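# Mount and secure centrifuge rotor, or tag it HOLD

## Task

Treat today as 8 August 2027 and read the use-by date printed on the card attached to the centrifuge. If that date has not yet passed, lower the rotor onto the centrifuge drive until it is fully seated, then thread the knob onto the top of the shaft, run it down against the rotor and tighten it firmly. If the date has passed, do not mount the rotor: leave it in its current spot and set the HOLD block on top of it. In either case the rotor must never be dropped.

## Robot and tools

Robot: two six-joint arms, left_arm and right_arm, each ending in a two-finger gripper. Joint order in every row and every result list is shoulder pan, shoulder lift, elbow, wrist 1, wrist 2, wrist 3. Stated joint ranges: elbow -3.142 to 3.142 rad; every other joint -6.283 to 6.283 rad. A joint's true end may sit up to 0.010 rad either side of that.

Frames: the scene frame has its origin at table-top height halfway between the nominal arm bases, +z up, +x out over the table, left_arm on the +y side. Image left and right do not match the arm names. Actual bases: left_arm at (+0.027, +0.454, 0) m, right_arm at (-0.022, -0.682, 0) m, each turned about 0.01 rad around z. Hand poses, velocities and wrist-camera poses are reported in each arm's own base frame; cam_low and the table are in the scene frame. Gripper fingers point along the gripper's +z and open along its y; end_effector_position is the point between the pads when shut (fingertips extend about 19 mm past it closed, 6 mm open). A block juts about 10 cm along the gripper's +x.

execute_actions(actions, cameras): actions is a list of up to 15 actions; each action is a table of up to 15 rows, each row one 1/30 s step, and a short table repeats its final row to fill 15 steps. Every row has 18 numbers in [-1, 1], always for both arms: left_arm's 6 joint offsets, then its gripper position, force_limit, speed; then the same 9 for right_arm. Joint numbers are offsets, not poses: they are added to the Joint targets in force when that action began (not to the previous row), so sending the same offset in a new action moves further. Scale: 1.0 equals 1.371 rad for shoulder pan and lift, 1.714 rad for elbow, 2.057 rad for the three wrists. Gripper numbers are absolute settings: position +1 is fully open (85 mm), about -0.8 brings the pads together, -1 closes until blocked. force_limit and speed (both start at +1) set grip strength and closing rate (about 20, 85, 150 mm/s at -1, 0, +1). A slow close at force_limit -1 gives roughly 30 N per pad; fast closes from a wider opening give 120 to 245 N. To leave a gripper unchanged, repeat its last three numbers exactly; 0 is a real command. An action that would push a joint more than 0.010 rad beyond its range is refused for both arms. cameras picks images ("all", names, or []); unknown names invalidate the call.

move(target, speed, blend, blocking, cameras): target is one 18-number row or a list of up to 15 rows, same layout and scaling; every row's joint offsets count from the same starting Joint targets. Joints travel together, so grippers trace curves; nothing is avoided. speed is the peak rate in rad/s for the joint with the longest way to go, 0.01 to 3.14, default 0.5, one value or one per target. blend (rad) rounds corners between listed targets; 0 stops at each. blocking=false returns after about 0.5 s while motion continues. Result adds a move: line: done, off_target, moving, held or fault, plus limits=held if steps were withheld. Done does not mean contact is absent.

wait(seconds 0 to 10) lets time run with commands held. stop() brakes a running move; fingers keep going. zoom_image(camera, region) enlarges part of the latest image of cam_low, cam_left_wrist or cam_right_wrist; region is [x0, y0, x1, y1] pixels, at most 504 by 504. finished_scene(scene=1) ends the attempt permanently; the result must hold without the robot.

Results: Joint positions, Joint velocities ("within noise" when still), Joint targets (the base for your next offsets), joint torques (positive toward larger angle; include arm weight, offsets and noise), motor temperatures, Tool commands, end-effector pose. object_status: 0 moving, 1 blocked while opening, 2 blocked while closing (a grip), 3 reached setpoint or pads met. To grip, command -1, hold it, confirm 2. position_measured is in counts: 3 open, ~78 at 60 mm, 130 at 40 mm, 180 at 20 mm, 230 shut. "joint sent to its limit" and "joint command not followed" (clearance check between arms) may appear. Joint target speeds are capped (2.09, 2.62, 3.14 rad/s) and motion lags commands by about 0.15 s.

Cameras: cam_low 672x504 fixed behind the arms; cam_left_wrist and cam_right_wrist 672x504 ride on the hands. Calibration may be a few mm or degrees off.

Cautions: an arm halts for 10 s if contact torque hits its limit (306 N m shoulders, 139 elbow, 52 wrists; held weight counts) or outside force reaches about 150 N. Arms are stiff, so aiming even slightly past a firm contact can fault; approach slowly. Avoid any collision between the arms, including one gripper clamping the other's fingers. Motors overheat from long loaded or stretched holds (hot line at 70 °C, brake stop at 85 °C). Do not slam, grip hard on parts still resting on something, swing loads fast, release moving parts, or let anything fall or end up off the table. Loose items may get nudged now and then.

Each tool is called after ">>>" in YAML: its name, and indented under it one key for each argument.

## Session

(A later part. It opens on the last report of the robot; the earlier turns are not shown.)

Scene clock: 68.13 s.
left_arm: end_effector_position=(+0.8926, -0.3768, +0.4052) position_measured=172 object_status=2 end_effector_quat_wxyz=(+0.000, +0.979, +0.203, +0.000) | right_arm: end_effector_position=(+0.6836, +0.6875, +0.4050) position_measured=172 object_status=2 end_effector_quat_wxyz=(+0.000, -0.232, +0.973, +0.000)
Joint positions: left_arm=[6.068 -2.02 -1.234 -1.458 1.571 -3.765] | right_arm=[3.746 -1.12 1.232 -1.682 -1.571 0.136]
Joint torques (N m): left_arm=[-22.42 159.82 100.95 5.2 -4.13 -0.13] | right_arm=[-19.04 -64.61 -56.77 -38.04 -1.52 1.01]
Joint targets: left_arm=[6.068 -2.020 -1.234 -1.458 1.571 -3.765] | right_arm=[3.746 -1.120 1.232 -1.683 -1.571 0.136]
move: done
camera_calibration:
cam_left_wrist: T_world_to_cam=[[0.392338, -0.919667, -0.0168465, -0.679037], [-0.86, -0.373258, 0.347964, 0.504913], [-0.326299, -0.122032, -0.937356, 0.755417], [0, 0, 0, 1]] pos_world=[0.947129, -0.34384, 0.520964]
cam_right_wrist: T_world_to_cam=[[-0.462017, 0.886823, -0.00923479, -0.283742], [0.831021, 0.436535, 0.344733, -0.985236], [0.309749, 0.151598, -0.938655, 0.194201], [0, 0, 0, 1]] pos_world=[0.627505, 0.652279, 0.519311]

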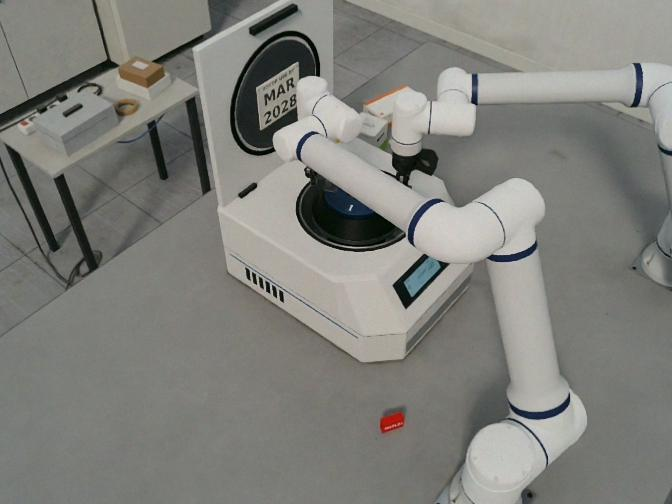

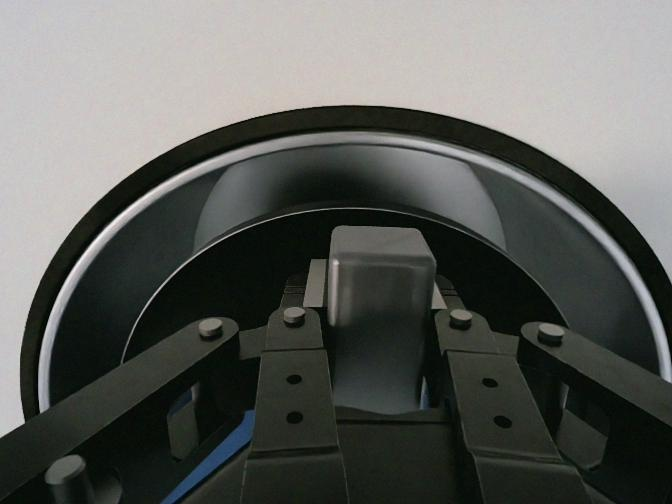

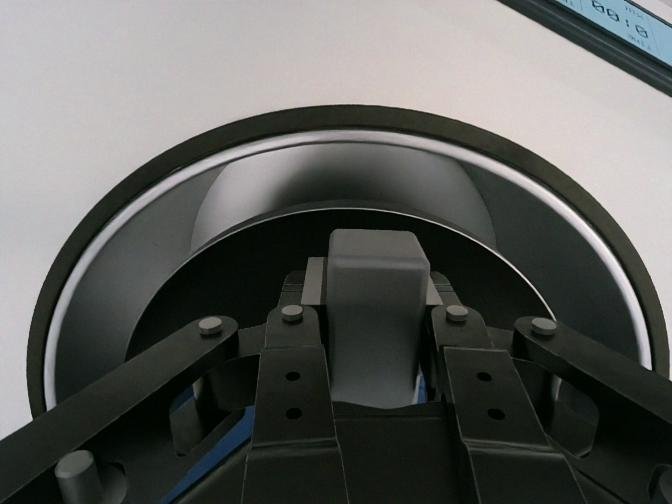

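>>> move:
  target: [0,-0.0027,-0.0123,0.012,0,0,-0.97,1,-1,0,0.0027,0.0123,-0.012,0,0,-0.97,1,-1]
  speed: 0.03

>>> move:
  target: [0,-0.0018,-0.0082,0.008,0,0,-0.97,1,-1,0,0.0018,0.0082,-0.008,0,0,-0.97,1,-1]
  speed: 0.025
  cameras: ["all"]

>>> zoom_image:
  camera: "cam_low"
  region: [290, 160, 420, 260]

Scene clock: 69.60 s.
left_arm: end_effector_position=(+0.8929, -0.3768, +0.3901) position_measured=172 object_status=2 end_effector_quat_wxyz=(+0.000, +0.979, +0.203, +0.000) | right_arm: end_effector_position=(+0.6838, +0.6877, +0.3900) position_measured=172 object_status=2 end_effector_quat_wxyz=(+0.000, -0.232, +0.973, +0.000)
Joint positions: left_arm=[6.068 -2.024 -1.255 -1.433 1.571 -3.765] | right_arm=[3.746 -1.116 1.253 -1.707 -1.571 0.136]
Joint torques (N m): left_arm=[-22.58 166.61 107.66 6.53 -3.88 -0.41] | right_arm=[-19.24 -56.26 -56.57 -41.85 -1.52 0.9]
Joint targets: left_arm=[6.068 -2.024 -1.256 -1.433 1.571 -3.765] | right_arm=[3.746 -1.116 1.253 -1.707 -1.571 0.136]
move: done

Scene clock: 70.50 s.
left_arm: end_effector_position=(+0.8928, -0.3768, +0.3801) position_measured=172 object_status=2 end_effector_quat_wxyz=(+0.000, +0.979, +0.203, +0.000) | right_arm: end_effector_position=(+0.6838, +0.6877, +0.3800) position_measured=172 object_status=2 end_effector_quat_wxyz=(+0.000, -0.232, +0.973, +0.000)
Joint positions: left_arm=[6.068 -2.026 -1.269 -1.417 1.571 -3.765] | right_arm=[3.746 -1.114 1.267 -1.723 -1.571 0.136]
Joint torques (N m): left_arm=[-24 162.78 109.86 7.44 -3.74 -1.32] | right_arm=[-19.9 -54.41 -58.24 -43.48 -1.46 0.68]
Joint targets: left_arm=[6.068 -2.026 -1.270 -1.417 1.571 -3.765] | right_arm=[3.746 -1.114 1.267 -1.724 -1.571 0.136]
move: done
camera_calibration:
cam_left_wrist: T_world_to_cam=[[0.392309, -0.919678, -0.0169189, -0.679569], [-0.859945, -0.373233, 0.348125, 0.513624], [-0.326478, -0.122023, -0.937295, 0.732177], [0, 0, 0, 1]] pos_world=[0.947329, -0.34394, 0.495963]
cam_right_wrist: T_world_to_cam=[[-0.462041, 0.88681, -0.00929059, -0.284007], [0.83104, 0.436594, 0.344614, -0.976862], [0.309663, 0.151505, -0.938698, 0.170779], [0, 0, 0, 1]] pos_world=[0.627705, 0.652479, 0.494311]

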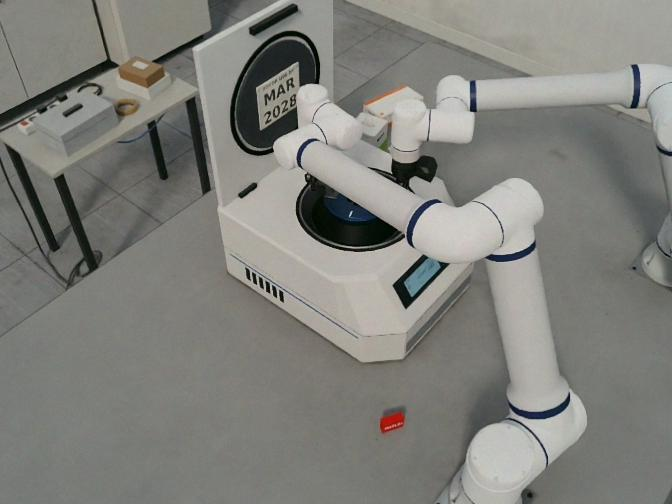

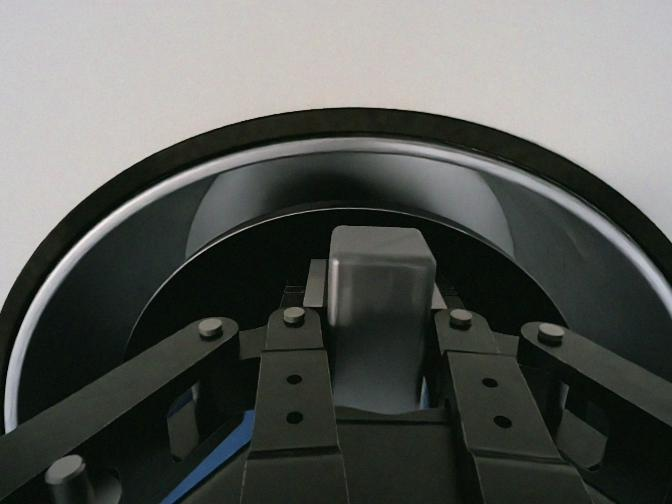

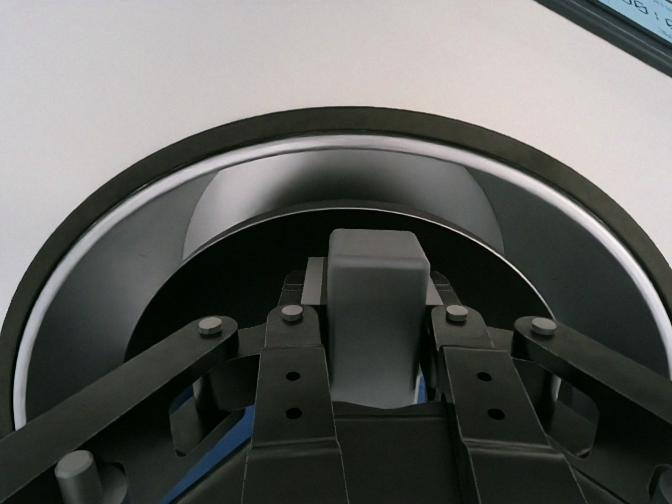

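Scaled by 3.877.

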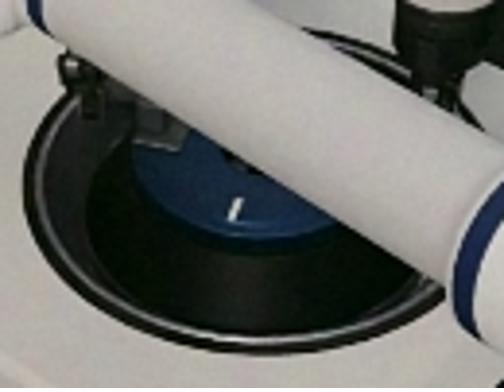

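>>> move:
  target: [0,-0.0018,-0.0082,0.008,0,0,-0.97,1,-1,0,0.0018,0.0082,-0.008,0,0,-0.97,1,-1]
  speed: 0.02

>>> move:
  target: [0,-0.0011,-0.0041,0.004,0,0,-0.97,1,-1,0,0.0011,0.0041,-0.004,0,0,-0.97,1,-1]
  speed: 0.015

Scene clock: 71.73 s.
left_arm: end_effector_position=(+0.8927, -0.3768, +0.3701) position_measured=172 object_status=2 end_effector_quat_wxyz=(+0.000, +0.979, +0.203, +0.000) | right_arm: end_effector_position=(+0.6837, +0.6876, +0.3699) position_measured=172 object_status=2 end_effector_quat_wxyz=(+0.000, -0.232, +0.973, +0.000)
Joint positions: left_arm=[6.068 -2.029 -1.284 -1.4 1.571 -3.765] | right_arm=[3.746 -1.111 1.281 -1.74 -1.571 0.136]
Joint torques (N m): left_arm=[-27.79 164.87 104.43 6.43 -3.96 -1.41] | right_arm=[-20.87 -58.75 -60.2 -42.41 -1.57 0.34]
Joint targets: left_arm=[6.068 -2.029 -1.284 -1.400 1.571 -3.765] | right_arm=[3.746 -1.111 1.282 -1.740 -1.571 0.136]
move: done

Scene clock: 72.50 s.
left_arm: end_effector_position=(+0.8926, -0.3768, +0.3649) position_measured=172 object_status=2 end_effector_quat_wxyz=(+0.000, +0.979, +0.203, +0.000) | right_arm: end_effector_position=(+0.6836, +0.6875, +0.3647) position_measured=172 object_status=2 end_effector_quat_wxyz=(-0.001, -0.232, +0.973, +0.000)
Joint positions: left_arm=[6.068 -2.03 -1.291 -1.392 1.571 -3.765] | right_arm=[3.746 -1.11 1.288 -1.748 -1.571 0.136]
Joint torques (N m): left_arm=[-29.14 158.72 102.98 5.91 -4.33 -2.23] | right_arm=[-20.87 -61.52 -60.34 -42.27 -1.44 0.32]
Joint targets: left_arm=[6.068 -2.030 -1.291 -1.392 1.571 -3.765] | right_arm=[3.746 -1.110 1.289 -1.748 -1.571 0.136]
move: done

>>> move:
  target: [0,-0.001,-0.0032,0.0032,0,0,-0.97,1,-1,0,0.001,0.0032,-0.0032,0,0,-0.97,1,-1]
  speed: 0.015

>>> move:
  target: [0,-0.001,-0.0032,0.0032,0,0,-0.97,1,-1,0,0.001,0.0032,-0.0032,0,0,-0.97,1,-1]
  speed: 0.015
  cameras: ["all"]

>>> zoom_image:
  camera: "cam_low"
  region: [290, 160, 420, 260]

Scene clock: 73.47 s.
left_arm: end_effector_position=(+0.8925, -0.3768, +0.3606) position_measured=172 object_status=2 end_effector_quat_wxyz=(+0.000, +0.979, +0.203, +0.000) | right_arm: end_effector_position=(+0.6836, +0.6875, +0.3604) position_measured=172 object_status=2 end_effector_quat_wxyz=(-0.001, -0.232, +0.973, +0.000)
Joint positions: left_arm=[6.068 -2.031 -1.296 -1.385 1.571 -3.765] | right_arm=[3.746 -1.109 1.294 -1.755 -1.571 0.136]
Joint torques (N m): left_arm=[-30.26 159.59 101.54 6.36 -3.91 -2.34] | right_arm=[-21.28 -62.62 -61.26 -42.65 -1.54 0.09]
Joint targets: left_arm=[6.068 -2.032 -1.296 -1.385 1.571 -3.765] | right_arm=[3.746 -1.109 1.294 -1.755 -1.571 0.136]
move: done

Scene clock: 74.17 s.
left_arm: end_effector_position=(+0.8925, -0.3767, +0.3563) position_measured=172 object_status=2 end_effector_quat_wxyz=(+0.000, +0.979, +0.203, +0.000) | right_arm: end_effector_position=(+0.6835, +0.6875, +0.3562) position_measured=172 object_status=2 end_effector_quat_wxyz=(-0.001, -0.232, +0.973, +0.000)
Joint positions: left_arm=[6.068 -2.033 -1.302 -1.379 1.571 -3.765] | right_arm=[3.746 -1.107 1.299 -1.761 -1.571 0.136]
Joint torques (N m): left_arm=[-30.71 161.55 96.98 5.5 -4.08 -2.87] | right_arm=[-20.96 -62.37 -61.8 -42.1 -1.64 -0.04]
Joint targets: left_arm=[6.068 -2.033 -1.302 -1.379 1.571 -3.765] | right_arm=[3.746 -1.107 1.300 -1.762 -1.571 0.136]
move: done
camera_calibration:
cam_left_wrist: T_world_to_cam=[[0.392316, -0.919665, -0.0174594, -0.67955], [-0.859632, -0.373328, 0.348795, 0.521164], [-0.327293, -0.121829, -0.937036, 0.710439], [0, 0, 0, 1]] pos_world=[0.947129, -0.34384, 0.472063]
cam_right_wrist: T_world_to_cam=[[-0.46208, 0.886788, -0.00943305, -0.284036], [0.831277, 0.436811, 0.343765, -0.968332], [0.308967, 0.151005, -0.939008, 0.149535], [0, 0, 0, 1]] pos_world=[0.627503, 0.652277, 0.470614]

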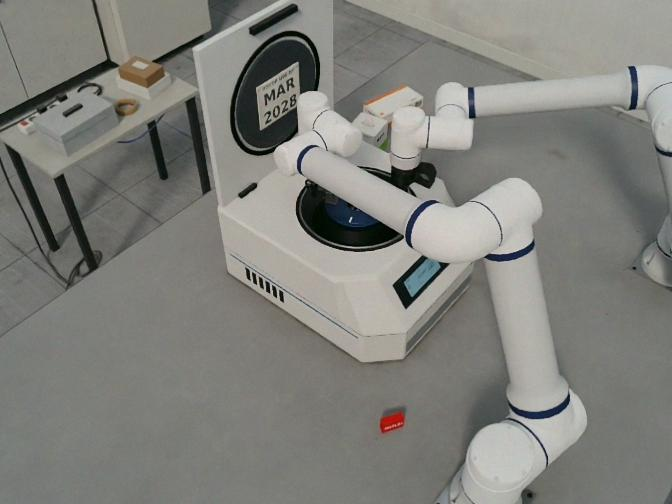

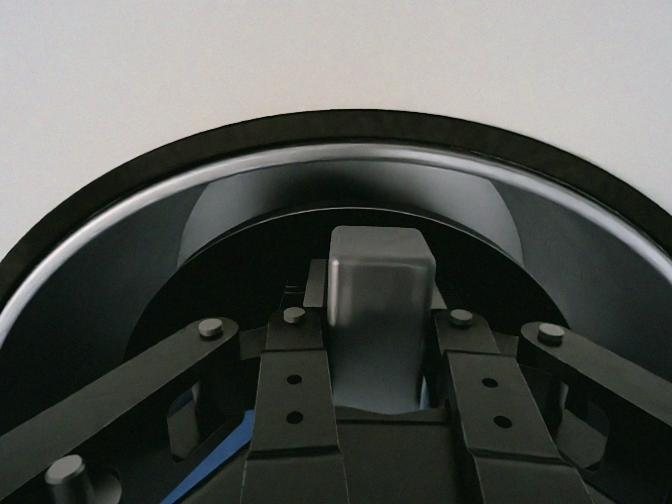

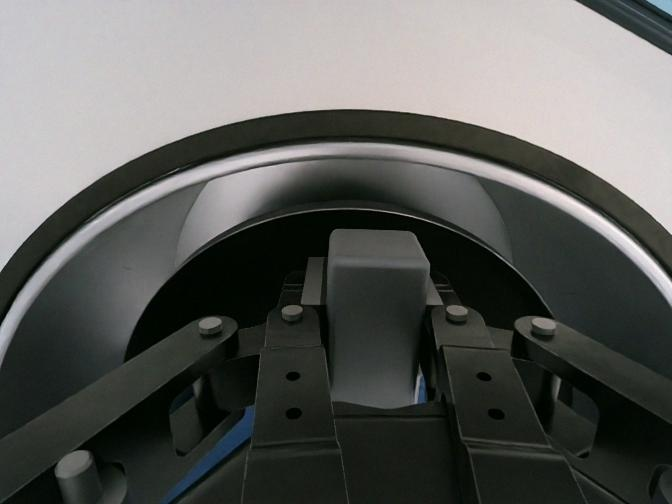

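Scaled by 3.877.

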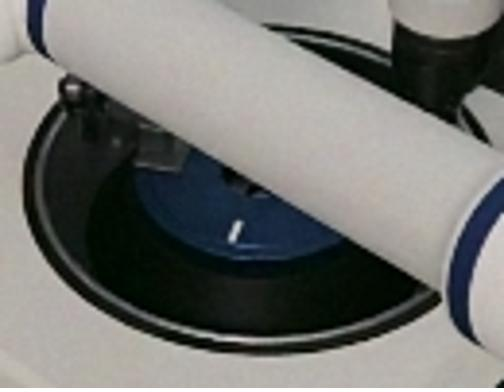

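>>> move:
  target: [0,-0.001,-0.0032,0.0032,0,0,-0.97,1,-1,0,0.001,0.0032,-0.0032,0,0,-0.97,1,-1]
  speed: 0.015

>>> move:
  target: [0,-0.0011,-0.0032,0.0032,0,0,-0.97,1,-1,0,0.0011,0.0032,-0.0032,0,0,-0.97,1,-1]
  speed: 0.015

>>> move:
  target: [0,-0.0009,-0.0024,0.0025,0,0,-0.97,1,-1,0,0.0009,0.0024,-0.0025,0,0,-0.97,1,-1]
  speed: 0.015

Scene clock: 75.10 s.
left_arm: end_effector_position=(+0.8924, -0.3767, +0.3521) position_measured=172 object_status=2 end_effector_quat_wxyz=(+0.000, +0.979, +0.203, +0.000) | right_arm: end_effector_position=(+0.6835, +0.6874, +0.3519) position_measured=172 object_status=2 end_effector_quat_wxyz=(-0.001, -0.232, +0.973, +0.000)
Joint positions: left_arm=[6.068 -2.034 -1.307 -1.372 1.571 -3.765] | right_arm=[3.746 -1.106 1.305 -1.768 -1.571 0.136]
Joint torques (N m): left_arm=[-33.48 158.31 96.87 5.58 -3.88 -3.26] | right_arm=[-21.1 -65.85 -61.63 -41.2 -1.42 -0.08]
Joint targets: left_arm=[6.068 -2.034 -1.307 -1.372 1.571 -3.765] | right_arm=[3.746 -1.106 1.305 -1.768 -1.571 0.136]
move: done

Scene clock: 75.80 s.
left_arm: end_effector_position=(+0.8923, -0.3767, +0.3477) position_measured=172 object_status=2 end_effector_quat_wxyz=(+0.000, +0.979, +0.203, -0.001) | right_arm: end_effector_position=(+0.6834, +0.6874, +0.3475) position_measured=172 object_status=2 end_effector_quat_wxyz=(-0.001, -0.232, +0.973, +0.000)
Joint positions: left_arm=[6.068 -2.036 -1.313 -1.366 1.571 -3.765] | right_arm=[3.746 -1.104 1.31 -1.775 -1.571 0.136]
Joint torques (N m): left_arm=[-31.13 155.41 94.41 4.57 -3.89 -3.97] | right_arm=[-21.51 -69.32 -60.91 -41.39 -1.44 -0.33]
Joint targets: left_arm=[6.068 -2.036 -1.313 -1.365 1.571 -3.765] | right_arm=[3.746 -1.104 1.310 -1.775 -1.571 0.136]
move: done

Scene clock: 76.50 s.
left_arm: end_effector_position=(+0.8923, -0.3767, +0.3443) position_measured=172 object_status=2 end_effector_quat_wxyz=(+0.000, +0.979, +0.203, -0.001) | right_arm: end_effector_position=(+0.6834, +0.6874, +0.3442) position_measured=172 object_status=2 end_effector_quat_wxyz=(-0.001, -0.232, +0.973, +0.000)
Joint positions: left_arm=[6.068 -2.037 -1.317 -1.36 1.571 -3.765] | right_arm=[3.746 -1.103 1.314 -1.78 -1.571 0.136]
Joint torques (N m): left_arm=[-35.11 155.45 89.97 3.97 -4.01 -3.72] | right_arm=[-21.46 -69.16 -61.92 -41.24 -1.52 -0.35]
Joint targets: left_arm=[6.068 -2.037 -1.317 -1.360 1.571 -3.765] | right_arm=[3.746 -1.103 1.315 -1.780 -1.571 0.136]
move: done

>>> move:
  target: [0,-0.0009,-0.0024,0.0025,0,0,-0.97,1,-1,0,0.0009,0.0024,-0.0025,0,0,-0.97,1,-1]
  speed: 0.015

>>> move:
  target: [0,-0.0009,-0.0024,0.0025,0,0,-0.97,1,-1,0,0.0009,0.0024,-0.0025,0,0,-0.97,1,-1]
  speed: 0.015
  cameras: ["all"]

>>> zoom_image:
  camera: "cam_low"
  region: [290, 160, 420, 260]

Scene clock: 77.40 s.
left_arm: end_effector_position=(+0.8923, -0.3767, +0.3410) position_measured=172 object_status=2 end_effector_quat_wxyz=(+0.000, +0.979, +0.203, -0.001) | right_arm: end_effector_position=(+0.6833, +0.6873, +0.3408) position_measured=172 object_status=2 end_effector_quat_wxyz=(-0.001, -0.232, +0.973, +0.000)
Joint positions: left_arm=[6.068 -2.038 -1.321 -1.355 1.571 -3.765] | right_arm=[3.746 -1.102 1.319 -1.785 -1.571 0.136]
Joint torques (N m): left_arm=[-34.91 155.25 93.52 4.47 -4.28 -4.47] | right_arm=[-20.78 -68.97 -63.9 -40.82 -1.4 -0.69]
Joint targets: left_arm=[6.068 -2.038 -1.321 -1.355 1.571 -3.765] | right_arm=[3.746 -1.102 1.319 -1.785 -1.571 0.136]
move: done

Scene clock: 78.10 s.
left_arm: end_effector_position=(+0.8922, -0.3767, +0.3377) position_measured=172 object_status=2 end_effector_quat_wxyz=(-0.001, +0.979, +0.203, -0.001) | right_arm: end_effector_position=(+0.6833, +0.6873, +0.3375) position_measured=172 object_status=2 end_effector_quat_wxyz=(-0.001, -0.232, +0.973, +0.000)
Joint positions: left_arm=[6.068 -2.039 -1.325 -1.35 1.571 -3.765] | right_arm=[3.746 -1.101 1.323 -1.79 -1.571 0.136]
Joint torques (N m): left_arm=[-35.96 156.12 90.52 4.85 -4.12 -4] | right_arm=[-20.89 -71.63 -62.55 -40.31 -1.45 -0.63]
Joint targets: left_arm=[6.068 -2.039 -1.325 -1.350 1.571 -3.765] | right_arm=[3.746 -1.101 1.323 -1.790 -1.571 0.136]
move: done
camera_calibration:
cam_left_wrist: T_world_to_cam=[[0.392301, -0.919656, -0.0182602, -0.679418], [-0.859178, -0.373448, 0.349784, 0.526596], [-0.3285, -0.121532, -0.936652, 0.693921], [0, 0, 0, 1]] pos_world=[0.946929, -0.34384, 0.453361]
cam_right_wrist: T_world_to_cam=[[-0.462062, 0.886797, -0.00949523, -0.284246], [0.831666, 0.437005, 0.342576, -0.961687], [0.307944, 0.150394, -0.939442, 0.133341], [0, 0, 0, 1]] pos_world=[0.627401, 0.652276, 0.452018]

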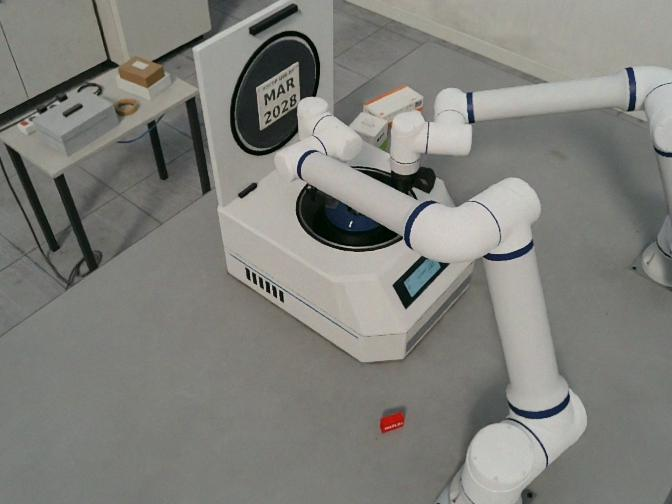

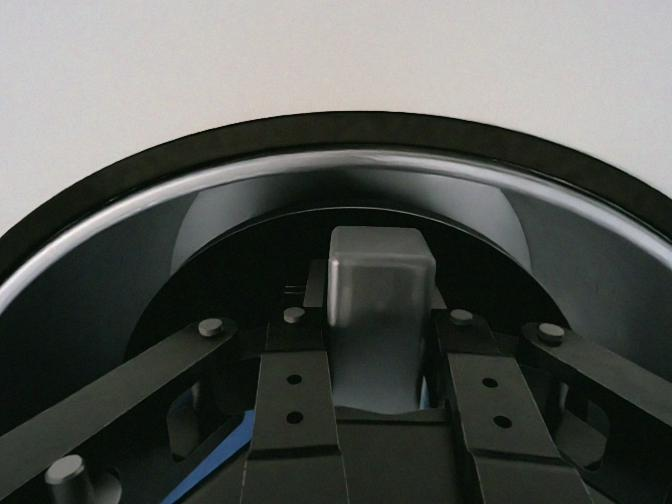

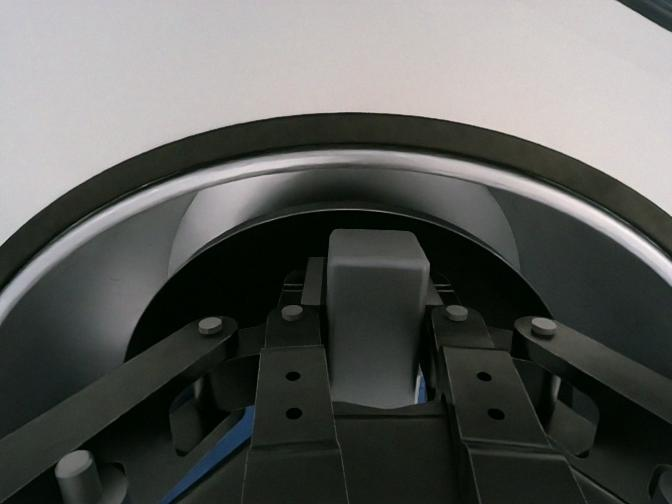

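Scaled by 3.877.

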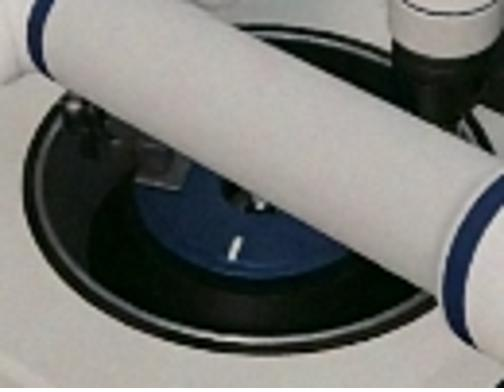

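>>> move:
  target: [0,-0.0009,-0.0024,0.0022,0,0,-0.97,1,-1,0,0.0009,0.0024,-0.0022,0,0,-0.97,1,-1]
  speed: 0.015

>>> move:
  target: [0,-0.0009,-0.0024,0.0025,0,0,-0.97,1,-1,0,0.0009,0.0024,-0.0025,0,0,-0.97,1,-1]
  speed: 0.015

>>> move:
  target: [0,-0.0009,-0.0024,0.0025,0,0,-0.97,1,-1,0,0.0009,0.0024,-0.0025,0,0,-0.97,1,-1]
  speed: 0.015

>>> move:
  target: [0,-0.0009,-0.0024,0.0025,0,0,-0.97,1,-1,0,0.0009,0.0024,-0.0025,0,0,-0.97,1,-1]
  speed: 0.015

Scene clock: 79.07 s.
left_arm: end_effector_position=(+0.8920, -0.3766, +0.3342) position_measured=172 object_status=2 end_effector_quat_wxyz=(-0.001, +0.979, +0.203, -0.001) | right_arm: end_effector_position=(+0.6831, +0.6872, +0.3340) position_measured=172 object_status=2 end_effector_quat_wxyz=(-0.002, -0.232, +0.973, -0.001)
Joint positions: left_arm=[6.068 -2.041 -1.329 -1.346 1.571 -3.765] | right_arm=[3.746 -1.099 1.327 -1.795 -1.571 0.136]
Joint torques (N m): left_arm=[-38.54 151.99 83.8 3.28 -3.97 -4.45] | right_arm=[-21.66 -78.03 -64.3 -37.38 -1.42 -0.88]
Joint targets: left_arm=[6.068 -2.041 -1.329 -1.346 1.571 -3.765] | right_arm=[3.746 -1.099 1.327 -1.795 -1.571 0.136]
move: done

Scene clock: 79.77 s.
left_arm: end_effector_position=(+0.8919, -0.3766, +0.3309) position_measured=172 object_status=2 end_effector_quat_wxyz=(-0.001, +0.979, +0.203, -0.001) | right_arm: end_effector_position=(+0.6831, +0.6871, +0.3307) position_measured=172 object_status=2 end_effector_quat_wxyz=(-0.002, -0.232, +0.973, -0.001)
Joint positions: left_arm=[6.068 -2.042 -1.333 -1.341 1.571 -3.765] | right_arm=[3.746 -1.098 1.331 -1.8 -1.571 0.136]
Joint torques (N m): left_arm=[-36.68 151.52 85.02 3.79 -3.96 -4.4] | right_arm=[-22.31 -81.23 -64.06 -35.73 -1.34 -1.08]
Joint targets: left_arm=[6.068 -2.042 -1.333 -1.340 1.571 -3.765] | right_arm=[3.746 -1.098 1.331 -1.800 -1.571 0.136]
move: done

Scene clock: 80.47 s.
left_arm: end_effector_position=(+0.8918, -0.3766, +0.3276) position_measured=172 object_status=2 end_effector_quat_wxyz=(-0.001, +0.979, +0.203, -0.001) | right_arm: end_effector_position=(+0.6830, +0.6871, +0.3274) position_measured=172 object_status=2 end_effector_quat_wxyz=(-0.002, -0.232, +0.973, -0.001)
Joint positions: left_arm=[6.068 -2.043 -1.337 -1.335 1.571 -3.765] | right_arm=[3.746 -1.097 1.335 -1.805 -1.571 0.136]
Joint torques (N m): left_arm=[-35.23 153.27 82.82 2.46 -3.88 -4.29] | right_arm=[-21.48 -82.64 -65.18 -34.44 -1.42 -1.17]
Joint targets: left_arm=[6.068 -2.043 -1.337 -1.335 1.571 -3.765] | right_arm=[3.746 -1.097 1.335 -1.805 -1.571 0.136]
move: done

Scene clock: 81.17 s.
left_arm: end_effector_position=(+0.8917, -0.3766, +0.3242) position_measured=172 object_status=2 end_effector_quat_wxyz=(-0.001, +0.979, +0.203, -0.002) | right_arm: end_effector_position=(+0.6829, +0.6870, +0.3240) position_measured=172 object_status=2 end_effector_quat_wxyz=(-0.002, -0.232, +0.973, -0.001)
Joint positions: left_arm=[6.068 -2.044 -1.341 -1.33 1.571 -3.765] | right_arm=[3.746 -1.096 1.339 -1.81 -1.571 0.136]
Joint torques (N m): left_arm=[-36.71 151.72 82.21 1.94 -4.34 -4.53] | right_arm=[-20.7 -83.69 -63.92 -34.08 -1.47 -1.16]
Joint targets: left_arm=[6.068 -2.044 -1.341 -1.330 1.571 -3.765] | right_arm=[3.746 -1.096 1.339 -1.810 -1.571 0.136]
move: done

>>> move:
  target: [0,-0.0009,-0.0023,0.0033,0,0,-0.97,1,-1,0,0.0009,0.0023,-0.0034,0,0,-0.97,1,-1]
  speed: 0.015

>>> move:
  target: [0,-0.001,-0.0024,0.0032,0,0,-0.97,1,-1,0,0.0008,0.0023,-0.0034,0,0,-0.97,1,-1]
  speed: 0.015
  cameras: ["all"]

>>> zoom_image:
  camera: "cam_low"
  region: [290, 160, 420, 260]

Scene clock: 82.37 s.
left_arm: end_effector_position=(+0.8921, -0.3767, +0.3213) position_measured=172 object_status=2 end_effector_quat_wxyz=(+0.000, +0.979, +0.203, -0.001) | right_arm: end_effector_position=(+0.6833, +0.6873, +0.3212) position_measured=172 object_status=2 end_effector_quat_wxyz=(-0.001, -0.232, +0.973, +0.000)
Joint positions: left_arm=[6.068 -2.046 -1.345 -1.324 1.571 -3.765] | right_arm=[3.746 -1.095 1.343 -1.817 -1.571 0.136]
Joint torques (N m): left_arm=[-35.38 140.22 73.79 4.05 -3.88 -4.51] | right_arm=[-18.62 -70.5 -59.27 -40.46 -1.5 -1.32]
Joint targets: left_arm=[6.068 -2.046 -1.345 -1.323 1.571 -3.765] | right_arm=[3.746 -1.094 1.343 -1.817 -1.571 0.136]
move: done

Scene clock: 83.07 s.
left_arm: end_effector_position=(+0.8924, -0.3768, +0.3185) position_measured=172 object_status=2 end_effector_quat_wxyz=(+0.000, +0.979, +0.203, +0.000) | right_arm: end_effector_position=(+0.6825, +0.6870, +0.3203) position_measured=172 object_status=2 end_effector_quat_wxyz=(-0.001, -0.232, +0.973, +0.000)
Joint positions: left_arm=[6.068 -2.047 -1.349 -1.317 1.571 -3.765] | right_arm=[3.746 -1.095 1.346 -1.818 -1.571 0.136]
Joint torques (N m): left_arm=[-4.59 -6.07 -10.65 4.47 -4.09 -4] | right_arm=[-4.08 -71.49 -39.85 -6.17 -0.85 -0.14]
Joint targets: left_arm=[6.068 -2.047 -1.350 -1.317 1.571 -3.765] | right_arm=[3.746 -1.095 1.346 -1.818 -1.571 0.136]
Tool commands: left_gripper/position=-0.97 left_gripper/force_limit=+1.0 left_gripper/speed=-1.0 right_gripper/position=-0.968627 right_gripper/force_limit=+1.0 right_gripper/speed=-1.0
FORCE FAULT: contact force on the right arm reached its limit, and that arm stopped. The contact can be on any part of that arm, not only on its tool. That arm's remaining commands of this call were not run. That arm is still stopped at the end of this call. That arm stays stopped for about 10 more seconds. Until then a move that you send moves the other arm only, and its call returns only when the move has ended. Once the stop has ended, the next robot result says so. If the stop ends while you think or write, that arm runs what you send next, counted from new Joint targets: where its joints stand when the stop ends. While its stop runs, that arm takes no new command, but its gripper still runs the gripper command that each later call begins with. Until it ends, the stop uses up actions while you think or wait. An arm that is not stopped still takes commands.
move: fault (right_arm)
camera_calibration:
cam_left_wrist: T_world_to_cam=[[0.392192, -0.919724, -0.0170975, -0.680284], [-0.859884, -0.373151, 0.348366, 0.534625], [-0.32678, -0.121924, -0.937203, 0.674496], [0, 0, 0, 1]] pos_world=[0.946929, -0.343941, 0.434263]
cam_right_wrist: T_world_to_cam=[[-0.462214, 0.886718, -0.00942074, -0.284265], [0.831541, 0.437094, 0.342767, -0.955066], [0.308055, 0.150598, -0.939373, 0.117132], [0, 0, 0, 1]] pos_world=[0.626702, 0.651876, 0.434718]

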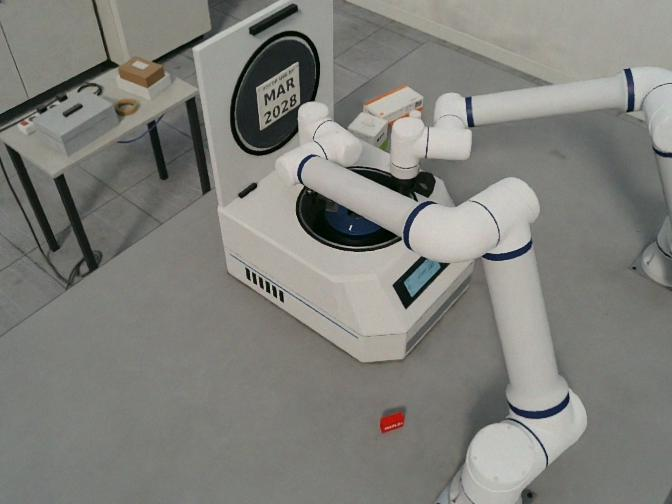

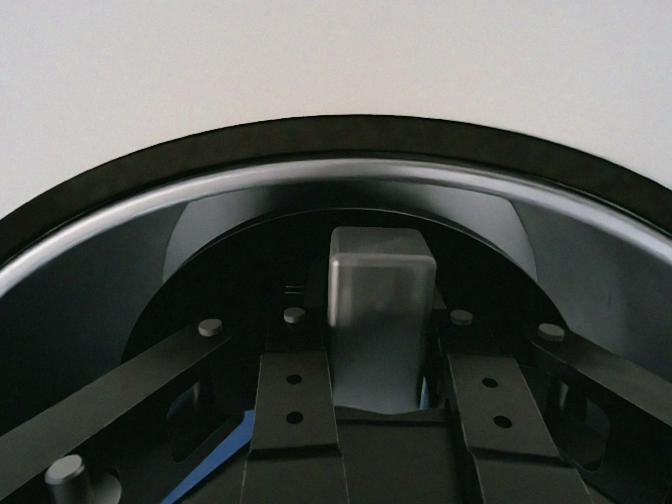

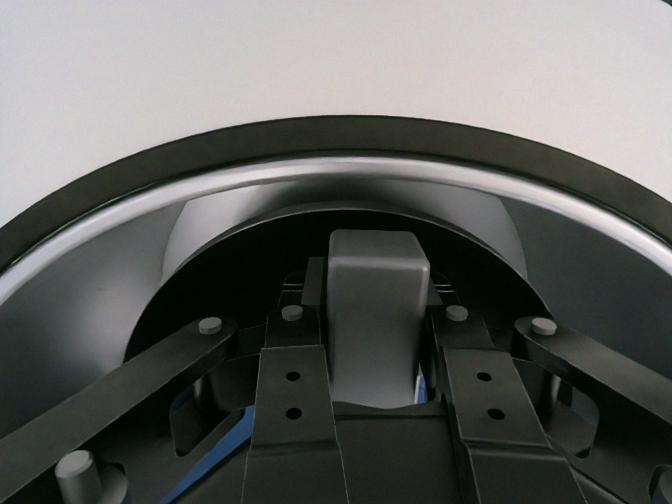

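Scaled by 3.877.

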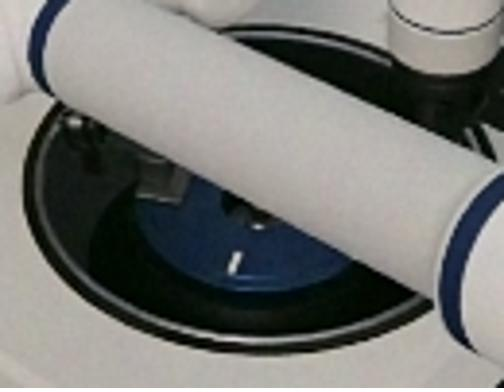

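>>> move:
  target: [0,0.0004,0.001,-0.0014,0,0,-0.97,1,-1,0,0,0,0,0,0,-0.97,1,-1]
  speed: 0.02

>>> wait:
  seconds: 9.5

Scene clock: 84.00 s.
left_arm: end_effector_position=(+0.8922, -0.3767, +0.3188) position_measured=172 object_status=2 end_effector_quat_wxyz=(+0.000, +0.979, +0.203, -0.001) | right_arm: end_effector_position=(+0.6825, +0.6870, +0.3203) position_measured=172 object_status=2 end_effector_quat_wxyz=(-0.001, -0.232, +0.973, +0.000)
Joint positions: left_arm=[6.068 -2.047 -1.348 -1.32 1.571 -3.765] | right_arm=[3.746 -1.095 1.346 -1.818 -1.571 0.136]
Joint torques (N m): left_arm=[8.77 39.95 22.43 -2.82 -4.26 -4.19] | right_arm=[-3.53 -72.45 -39.49 -7 -0.71 -0.13]
Joint targets: left_arm=[6.068 -2.046 -1.348 -1.320 1.571 -3.765] | right_arm=[3.746 -1.095 1.346 -1.818 -1.571 0.136]
Tool commands: left_gripper/position=-0.97 left_gripper/force_limit=+1.0 left_gripper/speed=-1.0 right_gripper/position=-0.968627 right_gripper/force_limit=+1.0 right_gripper/speed=-1.0
FORCE FAULT, CONTINUED: the right arm was still stopped when this call began, by the force fault that an earlier result reported. That arm ran no command of this call. That arm is still stopped at the end of this call. That arm stays stopped for about 9 more seconds. If the stop ends while you think or write, that arm runs what you send next, counted from new Joint targets: where its joints stand when the stop ends. While its stop runs, that arm takes no new command, but its gripper still runs the gripper command that each later call begins with.
move: done (left_arm), not run (right_arm; its earlier fault stop)

Scene clock: 93.50 s.
left_arm: end_effector_position=(+0.8922, -0.3767, +0.3191) position_measured=172 object_status=2 end_effector_quat_wxyz=(+0.000, +0.979, +0.203, -0.001) | right_arm: end_effector_position=(+0.6825, +0.6870, +0.3203) position_measured=172 object_status=2 end_effector_quat_wxyz=(-0.001, -0.232, +0.973, +0.000)
Joint positions: left_arm=[6.068 -2.046 -1.348 -1.32 1.571 -3.765] | right_arm=[3.746 -1.095 1.346 -1.818 -1.571 0.136]
Joint torques (N m): left_arm=[-5.61 54.24 30.7 1.3 -4.22 -3.86] | right_arm=[-3.98 -72.45 -39.85 -7.49 -0.73 -0.12]
Joint targets: left_arm=[6.068 -2.046 -1.348 -1.320 1.571 -3.765] | right_arm=[3.746 -1.095 1.346 -1.818 -1.571 0.136]
Tool commands: left_gripper/position=-0.97 left_gripper/force_limit=+1.0 left_gripper/speed=-1.0 right_gripper/position=-0.968627 right_gripper/force_limit=+1.0 right_gripper/speed=-1.0
FORCE FAULT, CONTINUED: the right arm's stop, for the force fault that an earlier result reported, is over. The rest of the stop counts as 17 of the actions that you can send in this scene. That arm's target is now where it stood when the stop ended, not its last command. That arm accepts commands again.
wait: 9.50 s; at rest by 0.17 s

>>> move:
  target: [0,0.0008,0.0017,-0.0019,0,0,-0.97,1,-1,0,-0.0004,-0.0008,0.0009,0,0,-0.97,1,-1]
  speed: 0.015

Scene clock: 95.57 s.
left_arm: end_effector_position=(+0.8921, -0.3767, +0.3212) position_measured=172 object_status=2 end_effector_quat_wxyz=(+0.000, +0.979, +0.203, -0.001) | right_arm: end_effector_position=(+0.6825, +0.6869, +0.3212) position_measured=172 object_status=2 end_effector_quat_wxyz=(-0.001, -0.232, +0.973, +0.000)
Joint positions: left_arm=[6.068 -2.046 -1.345 -1.323 1.571 -3.765] | right_arm=[3.746 -1.096 1.344 -1.817 -1.571 0.136]
Joint torques (N m): left_arm=[-8.37 145.76 100.77 -0.2 -4.44 -4.23] | right_arm=[-3.75 -101.94 -72.46 -13.23 -0.7 0.05]
Joint targets: left_arm=[6.068 -2.045 -1.345 -1.324 1.571 -3.765] | right_arm=[3.746 -1.096 1.344 -1.817 -1.571 0.136]
move: done

>>> move:
  target: [0.0015,0.0021,-0.0025,0.0007,0,-0.0075,-0.97,1,-1,-0.0018,-0.0009,0.0011,-0.0003,0,-0.0097,-0.97,1,-1]
  speed: 0.015

Scene clock: 97.27 s.
left_arm: end_effector_position=(+0.8913, -0.3745, +0.3217) position_measured=172 object_status=2 end_effector_quat_wxyz=(+0.000, +0.977, +0.211, -0.001) | right_arm: end_effector_position=(+0.6836, +0.6849, +0.3215) position_measured=172 object_status=2 end_effector_quat_wxyz=(-0.001, -0.240, +0.971, +0.000)
Joint positions: left_arm=[6.07 -2.043 -1.349 -1.322 1.571 -3.781] | right_arm=[3.743 -1.097 1.346 -1.817 -1.571 0.116]
Joint torques (N m): left_arm=[-9.43 172.85 90.96 5.99 -3.85 -5.3] | right_arm=[-14.47 -106.66 -57.36 -26.66 -0.78 -6.66]
Joint targets: left_arm=[6.070 -2.042 -1.349 -1.322 1.571 -3.781] | right_arm=[3.743 -1.097 1.346 -1.817 -1.571 0.116]
move: done

>>> move:
  target: [0.0015,0.0021,-0.0025,0.0007,0,-0.0075,-0.97,1,-1,-0.0018,-0.0009,0.0011,-0.0003,0,-0.0097,-0.97,1,-1]
  speed: 0.01

Scene clock: 99.63 s.
left_arm: end_effector_position=(+0.8903, -0.3723, +0.3217) position_measured=172 object_status=2 end_effector_quat_wxyz=(+0.000, +0.976, +0.220, -0.001) | right_arm: end_effector_position=(+0.6846, +0.6827, +0.3214) position_measured=172 object_status=2 end_effector_quat_wxyz=(-0.001, -0.249, +0.969, +0.000)
Joint positions: left_arm=[6.072 -2.04 -1.353 -1.321 1.571 -3.796] | right_arm=[3.741 -1.098 1.348 -1.818 -1.571 0.096]
Joint torques (N m): left_arm=[-10.26 175.4 92.23 6.22 -3.77 -5.91] | right_arm=[-15.53 -108.32 -58.19 -26.54 -0.81 -6.38]
Joint targets: left_arm=[6.072 -2.040 -1.353 -1.321 1.571 -3.796] | right_arm=[3.741 -1.098 1.348 -1.818 -1.571 0.096]
move: done

>>> move:
  target: [0.003,0.0042,-0.005,0.0014,0,-0.015,-0.97,1,-1,-0.0036,-0.0018,0.0022,-0.0006,0,-0.0194,-0.97,1,-1]
  speed: 0.01

Scene clock: 104.00 s.
left_arm: end_effector_position=(+0.8884, -0.3679, +0.3218) position_measured=172 object_status=2 end_effector_quat_wxyz=(+0.000, +0.972, +0.237, -0.001) | right_arm: end_effector_position=(+0.6867, +0.6785, +0.3214) position_measured=172 object_status=2 end_effector_quat_wxyz=(-0.001, -0.266, +0.964, +0.000)
Joint positions: left_arm=[6.076 -2.034 -1.362 -1.318 1.571 -3.827] | right_arm=[3.736 -1.101 1.352 -1.819 -1.571 0.057]
Joint torques (N m): left_arm=[-6.18 171.7 95.26 7.55 -4.1 -6.15] | right_arm=[-13 -109.26 -56.08 -23.75 -0.77 -6.69]
Joint targets: left_arm=[6.076 -2.034 -1.362 -1.318 1.571 -3.827] | right_arm=[3.736 -1.101 1.352 -1.819 -1.571 0.056]
move: done

>>> move:
  target: [0,-0.0006,-0.0013,0.0015,0,0,-0.97,1,-1,0,0.0005,0.001,-0.0012,0,0,-0.97,1,-1]
  speed: 0.01

Scene clock: 105.30 s.
left_arm: end_effector_position=(+0.8884, -0.3679, +0.3203) position_measured=172 object_status=2 end_effector_quat_wxyz=(+0.000, +0.972, +0.237, +0.000) | right_arm: end_effector_position=(+0.6868, +0.6785, +0.3203) position_measured=172 object_status=2 end_effector_quat_wxyz=(-0.001, -0.266, +0.964, +0.000)
Joint positions: left_arm=[6.076 -2.034 -1.364 -1.315 1.571 -3.827] | right_arm=[3.736 -1.1 1.353 -1.821 -1.571 0.056]
Joint torques (N m): left_arm=[-3.58 78.31 48.4 4.83 -3.76 -5.76] | right_arm=[-12.18 -51.03 -33.22 -22.42 -0.74 -6.55]
Joint targets: left_arm=[6.076 -2.035 -1.364 -1.315 1.571 -3.827] | right_arm=[3.736 -1.100 1.354 -1.821 -1.571 0.056]
move: done

>>> move:
  target: [-0.0015,-0.0021,0.0025,-0.0007,0,0.0075,-0.97,1,-1,0.0018,0.0009,-0.0011,0.0003,0,0.0097,-0.97,1,-1]
  speed: 0.01

>>> move:
  target: [-0.0015,-0.0021,0.0025,-0.0007,0,0.0075,-0.97,1,-1,0.0018,0.0009,-0.0011,0.0003,0,0.0097,-0.97,1,-1]
  speed: 0.01

>>> move:
  target: [-0.0015,-0.0021,0.0025,-0.0007,0,0.0075,-0.97,1,-1,0.0018,0.0009,-0.0011,0.0003,0,0.0097,-0.97,1,-1]
  speed: 0.01

>>> move:
  target: [-0.0015,-0.0021,0.0025,-0.0007,0,0.0075,-0.97,1,-1,0.0018,0.0009,-0.0011,0.0003,0,0.0097,-0.97,1,-1]
  speed: 0.01

Scene clock: 107.83 s.
left_arm: end_effector_position=(+0.8894, -0.3701, +0.3199) position_measured=172 object_status=2 end_effector_quat_wxyz=(+0.000, +0.974, +0.229, -0.001) | right_arm: end_effector_position=(+0.6857, +0.6806, +0.3199) position_measured=172 object_status=2 end_effector_quat_wxyz=(-0.001, -0.257, +0.966, +0.000)
Joint positions: left_arm=[6.074 -2.038 -1.36 -1.316 1.571 -3.812] | right_arm=[3.738 -1.099 1.352 -1.821 -1.571 0.076]
Joint torques (N m): left_arm=[-17.48 60.2 61.34 -0.68 -0.42 2.89] | right_arm=[3.6 -32.9 -47.1 -14.13 -0.93 2.41]
Joint targets: left_arm=[6.074 -2.038 -1.360 -1.316 1.571 -3.812] | right_arm=[3.738 -1.099 1.352 -1.821 -1.571 0.076]
move: done

Scene clock: 110.03 s.
left_arm: end_effector_position=(+0.8903, -0.3723, +0.3198) position_measured=172 object_status=2 end_effector_quat_wxyz=(+0.000, +0.975, +0.220, -0.001) | right_arm: end_effector_position=(+0.6847, +0.6827, +0.3199) position_measured=172 object_status=2 end_effector_quat_wxyz=(-0.001, -0.249, +0.969, +0.000)
Joint positions: left_arm=[6.072 -2.04 -1.356 -1.318 1.571 -3.796] | right_arm=[3.741 -1.098 1.35 -1.82 -1.571 0.096]
Joint torques (N m): left_arm=[-20.24 60.91 59.07 -1.61 0.32 2.96] | right_arm=[2.24 -32.71 -47.15 -14.85 -0.65 2.12]
Joint targets: left_arm=[6.072 -2.040 -1.356 -1.318 1.571 -3.796] | right_arm=[3.741 -1.098 1.350 -1.820 -1.571 0.096]
move: done

Scene clock: 112.23 s.
left_arm: end_effector_position=(+0.8913, -0.3745, +0.3198) position_measured=172 object_status=2 end_effector_quat_wxyz=(+0.000, +0.977, +0.212, -0.001) | right_arm: end_effector_position=(+0.6836, +0.6849, +0.3199) position_measured=172 object_status=2 end_effector_quat_wxyz=(-0.001, -0.240, +0.971, +0.000)
Joint positions: left_arm=[6.07 -2.043 -1.351 -1.319 1.571 -3.781] | right_arm=[3.743 -1.096 1.348 -1.82 -1.571 0.116]
Joint torques (N m): left_arm=[-19.1 60.78 57.57 -1.23 0.53 2.56] | right_arm=[1.52 -33.51 -47.19 -14.29 -0.6 2.62]
Joint targets: left_arm=[6.070 -2.043 -1.351 -1.319 1.571 -3.781] | right_arm=[3.743 -1.096 1.348 -1.820 -1.571 0.116]
move: done

Scene clock: 114.43 s.
left_arm: end_effector_position=(+0.8922, -0.3767, +0.3198) position_measured=172 object_status=2 end_effector_quat_wxyz=(+0.000, +0.979, +0.203, -0.001) | right_arm: end_effector_position=(+0.6826, +0.6870, +0.3200) position_measured=172 object_status=2 end_effector_quat_wxyz=(-0.001, -0.232, +0.973, +0.000)
Joint positions: left_arm=[6.068 -2.046 -1.347 -1.32 1.571 -3.766] | right_arm=[3.746 -1.095 1.346 -1.819 -1.571 0.136]
Joint torques (N m): left_arm=[-19.81 59.14 56.58 -0.93 0.28 2.67] | right_arm=[2.06 -34.67 -46.34 -12.6 -0.72 2.7]
Joint targets: left_arm=[6.068 -2.046 -1.347 -1.320 1.571 -3.765] | right_arm=[3.746 -1.095 1.346 -1.819 -1.571 0.136]
move: done

>>> move:
  target: [-0.0015,-0.0021,0.0025,-0.0007,0,0.0075,-0.97,1,-1,0.0018,0.0009,-0.0011,0.0003,0,0.0097,-0.97,1,-1]
  speed: 0.01

>>> move:
  target: [-0.0015,-0.0021,0.0025,-0.0007,0,0.0075,-0.97,1,-1,0.0018,0.0009,-0.0011,0.0003,0,0.0097,-0.97,1,-1]
  speed: 0.01

>>> move:
  target: [-0.0015,-0.0021,0.0025,-0.0007,0,0.0075,-0.97,1,-1,0.0018,0.0009,-0.0011,0.0003,0,0.0097,-0.97,1,-1]
  speed: 0.01

>>> move:
  target: [-0.0015,-0.0021,0.0025,-0.0007,0,0.0075,-0.97,1,-1,0.0018,0.0009,-0.0011,0.0003,0,0.0097,-0.97,1,-1]
  speed: 0.01
  cameras: ["all"]

>>> zoom_image:
  camera: "cam_low"
  region: [290, 160, 420, 260]

Scene clock: 116.87 s.
left_arm: end_effector_position=(+0.8932, -0.3789, +0.3197) position_measured=172 object_status=2 end_effector_quat_wxyz=(+0.000, +0.981, +0.194, -0.001) | right_arm: end_effector_position=(+0.6815, +0.6891, +0.3200) position_measured=172 object_status=2 end_effector_quat_wxyz=(-0.001, -0.223, +0.975, +0.000)
Joint positions: left_arm=[6.066 -2.049 -1.343 -1.322 1.571 -3.75] | right_arm=[3.748 -1.094 1.344 -1.818 -1.571 0.156]
Joint torques (N m): left_arm=[-12.77 55.49 55.95 -0.05 0.27 2.62] | right_arm=[3.31 -37.74 -44.46 -9.6 -0.73 2.55]
Joint targets: left_arm=[6.066 -2.049 -1.343 -1.322 1.571 -3.750] | right_arm=[3.748 -1.094 1.344 -1.818 -1.571 0.156]
move: done

Scene clock: 119.07 s.
left_arm: end_effector_position=(+0.8941, -0.3811, +0.3197) position_measured=172 object_status=2 end_effector_quat_wxyz=(+0.000, +0.983, +0.186, -0.001) | right_arm: end_effector_position=(+0.6804, +0.6912, +0.3200) position_measured=172 object_status=2 end_effector_quat_wxyz=(-0.001, -0.215, +0.977, +0.000)
Joint positions: left_arm=[6.064 -2.052 -1.339 -1.323 1.571 -3.735] | right_arm=[3.751 -1.093 1.342 -1.818 -1.571 0.176]
Joint torques (N m): left_arm=[-8.19 47.47 57.85 1.49 0.21 2.73] | right_arm=[5.15 -42.09 -42.8 -5.02 -0.68 2.18]
Joint targets: left_arm=[6.064 -2.052 -1.339 -1.323 1.571 -3.735] | right_arm=[3.751 -1.093 1.342 -1.818 -1.571 0.176]
move: done

Scene clock: 121.27 s.
left_arm: end_effector_position=(+0.8950, -0.3833, +0.3196) position_measured=172 object_status=2 end_effector_quat_wxyz=(+0.000, +0.984, +0.177, -0.001) | right_arm: end_effector_position=(+0.6794, +0.6934, +0.3200) position_measured=172 object_status=2 end_effector_quat_wxyz=(-0.001, -0.206, +0.978, +0.000)
Joint positions: left_arm=[6.062 -2.055 -1.334 -1.325 1.571 -3.719] | right_arm=[3.753 -1.091 1.34 -1.817 -1.571 0.196]
Joint torques (N m): left_arm=[1.22 40.32 57.09 2.53 -0.15 3.33] | right_arm=[8.59 -47.2 -40.13 0.03 -0.81 2.52]
Joint targets: left_arm=[6.062 -2.055 -1.334 -1.325 1.571 -3.719] | right_arm=[3.753 -1.091 1.340 -1.817 -1.571 0.196]
move: done

Scene clock: 123.47 s.
left_arm: end_effector_position=(+0.8960, -0.3856, +0.3196) position_measured=172 object_status=2 end_effector_quat_wxyz=(+0.000, +0.986, +0.169, -0.001) | right_arm: end_effector_position=(+0.6783, +0.6955, +0.3200) position_measured=172 object_status=2 end_effector_quat_wxyz=(-0.001, -0.198, +0.980, +0.000)
Joint positions: left_arm=[6.06 -2.058 -1.33 -1.326 1.571 -3.704] | right_arm=[3.756 -1.09 1.338 -1.817 -1.571 0.216]
Joint torques (N m): left_arm=[6.49 32.35 59.12 4.39 0.38 2.89] | right_arm=[12.45 -53.83 -37.06 6.55 -0.73 2.29]
Joint targets: left_arm=[6.060 -2.058 -1.330 -1.326 1.571 -3.704] | right_arm=[3.756 -1.090 1.338 -1.817 -1.571 0.216]
move: done
camera_calibration:
cam_left_wrist: T_world_to_cam=[[0.327163, -0.944801, -0.0177651, -0.640932], [-0.883342, -0.312451, 0.349402, 0.578154], [-0.335666, -0.0986186, -0.936804, 0.69252], [0, 0, 0, 1]] pos_world=[0.952852, -0.356613, 0.435362]
cam_right_wrist: T_world_to_cam=[[-0.399213, 0.916808, -0.0096264, -0.357372], [0.85995, 0.378055, 0.34287, -0.933353], [0.317985, 0.1286, -0.939333, 0.125555], [0, 0, 0, 1]] pos_world=[0.620045, 0.664354, 0.434517]

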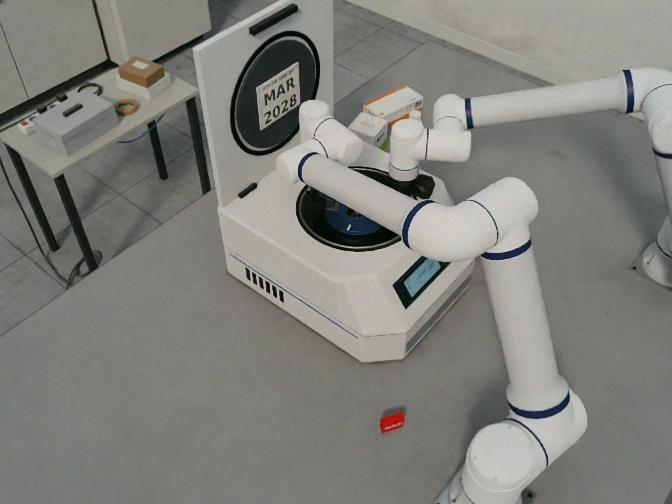

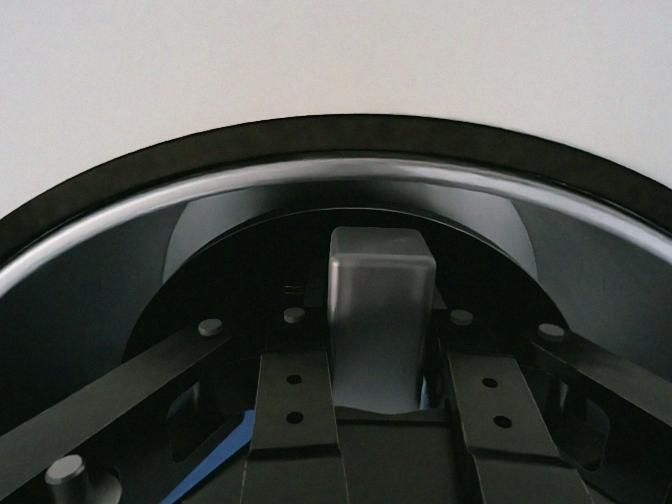

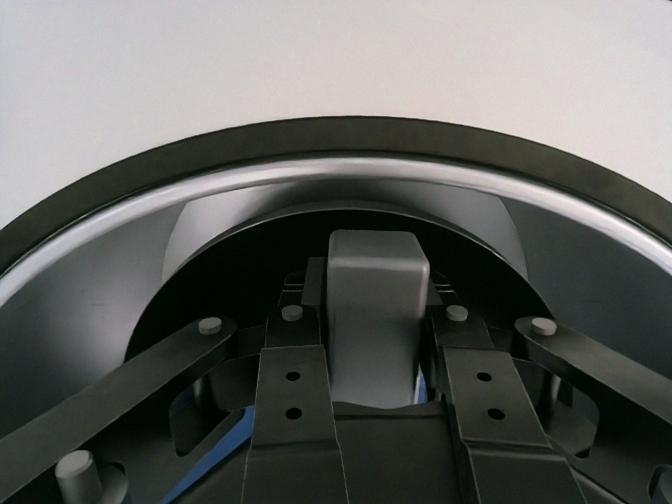

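Scaled by 3.877.

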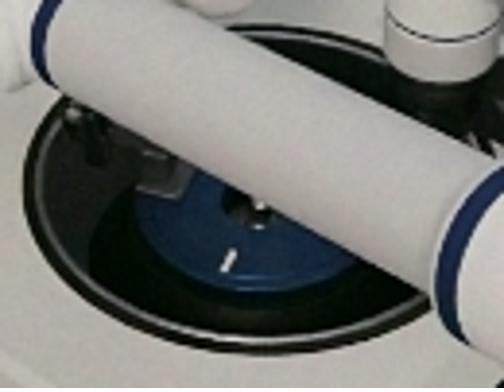

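>>> zoom_image:
  camera: "cam_low"
  region: [335, 195, 385, 245]

Scaled by 10.080.

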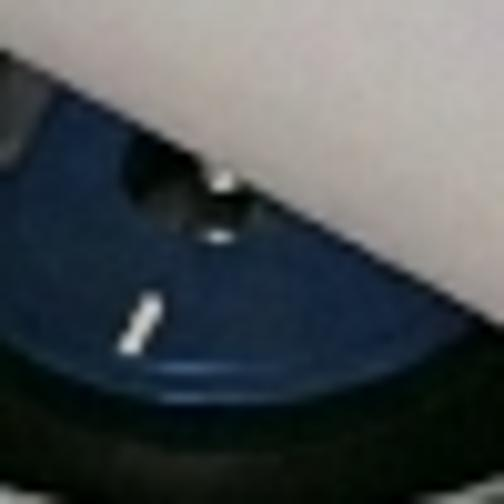

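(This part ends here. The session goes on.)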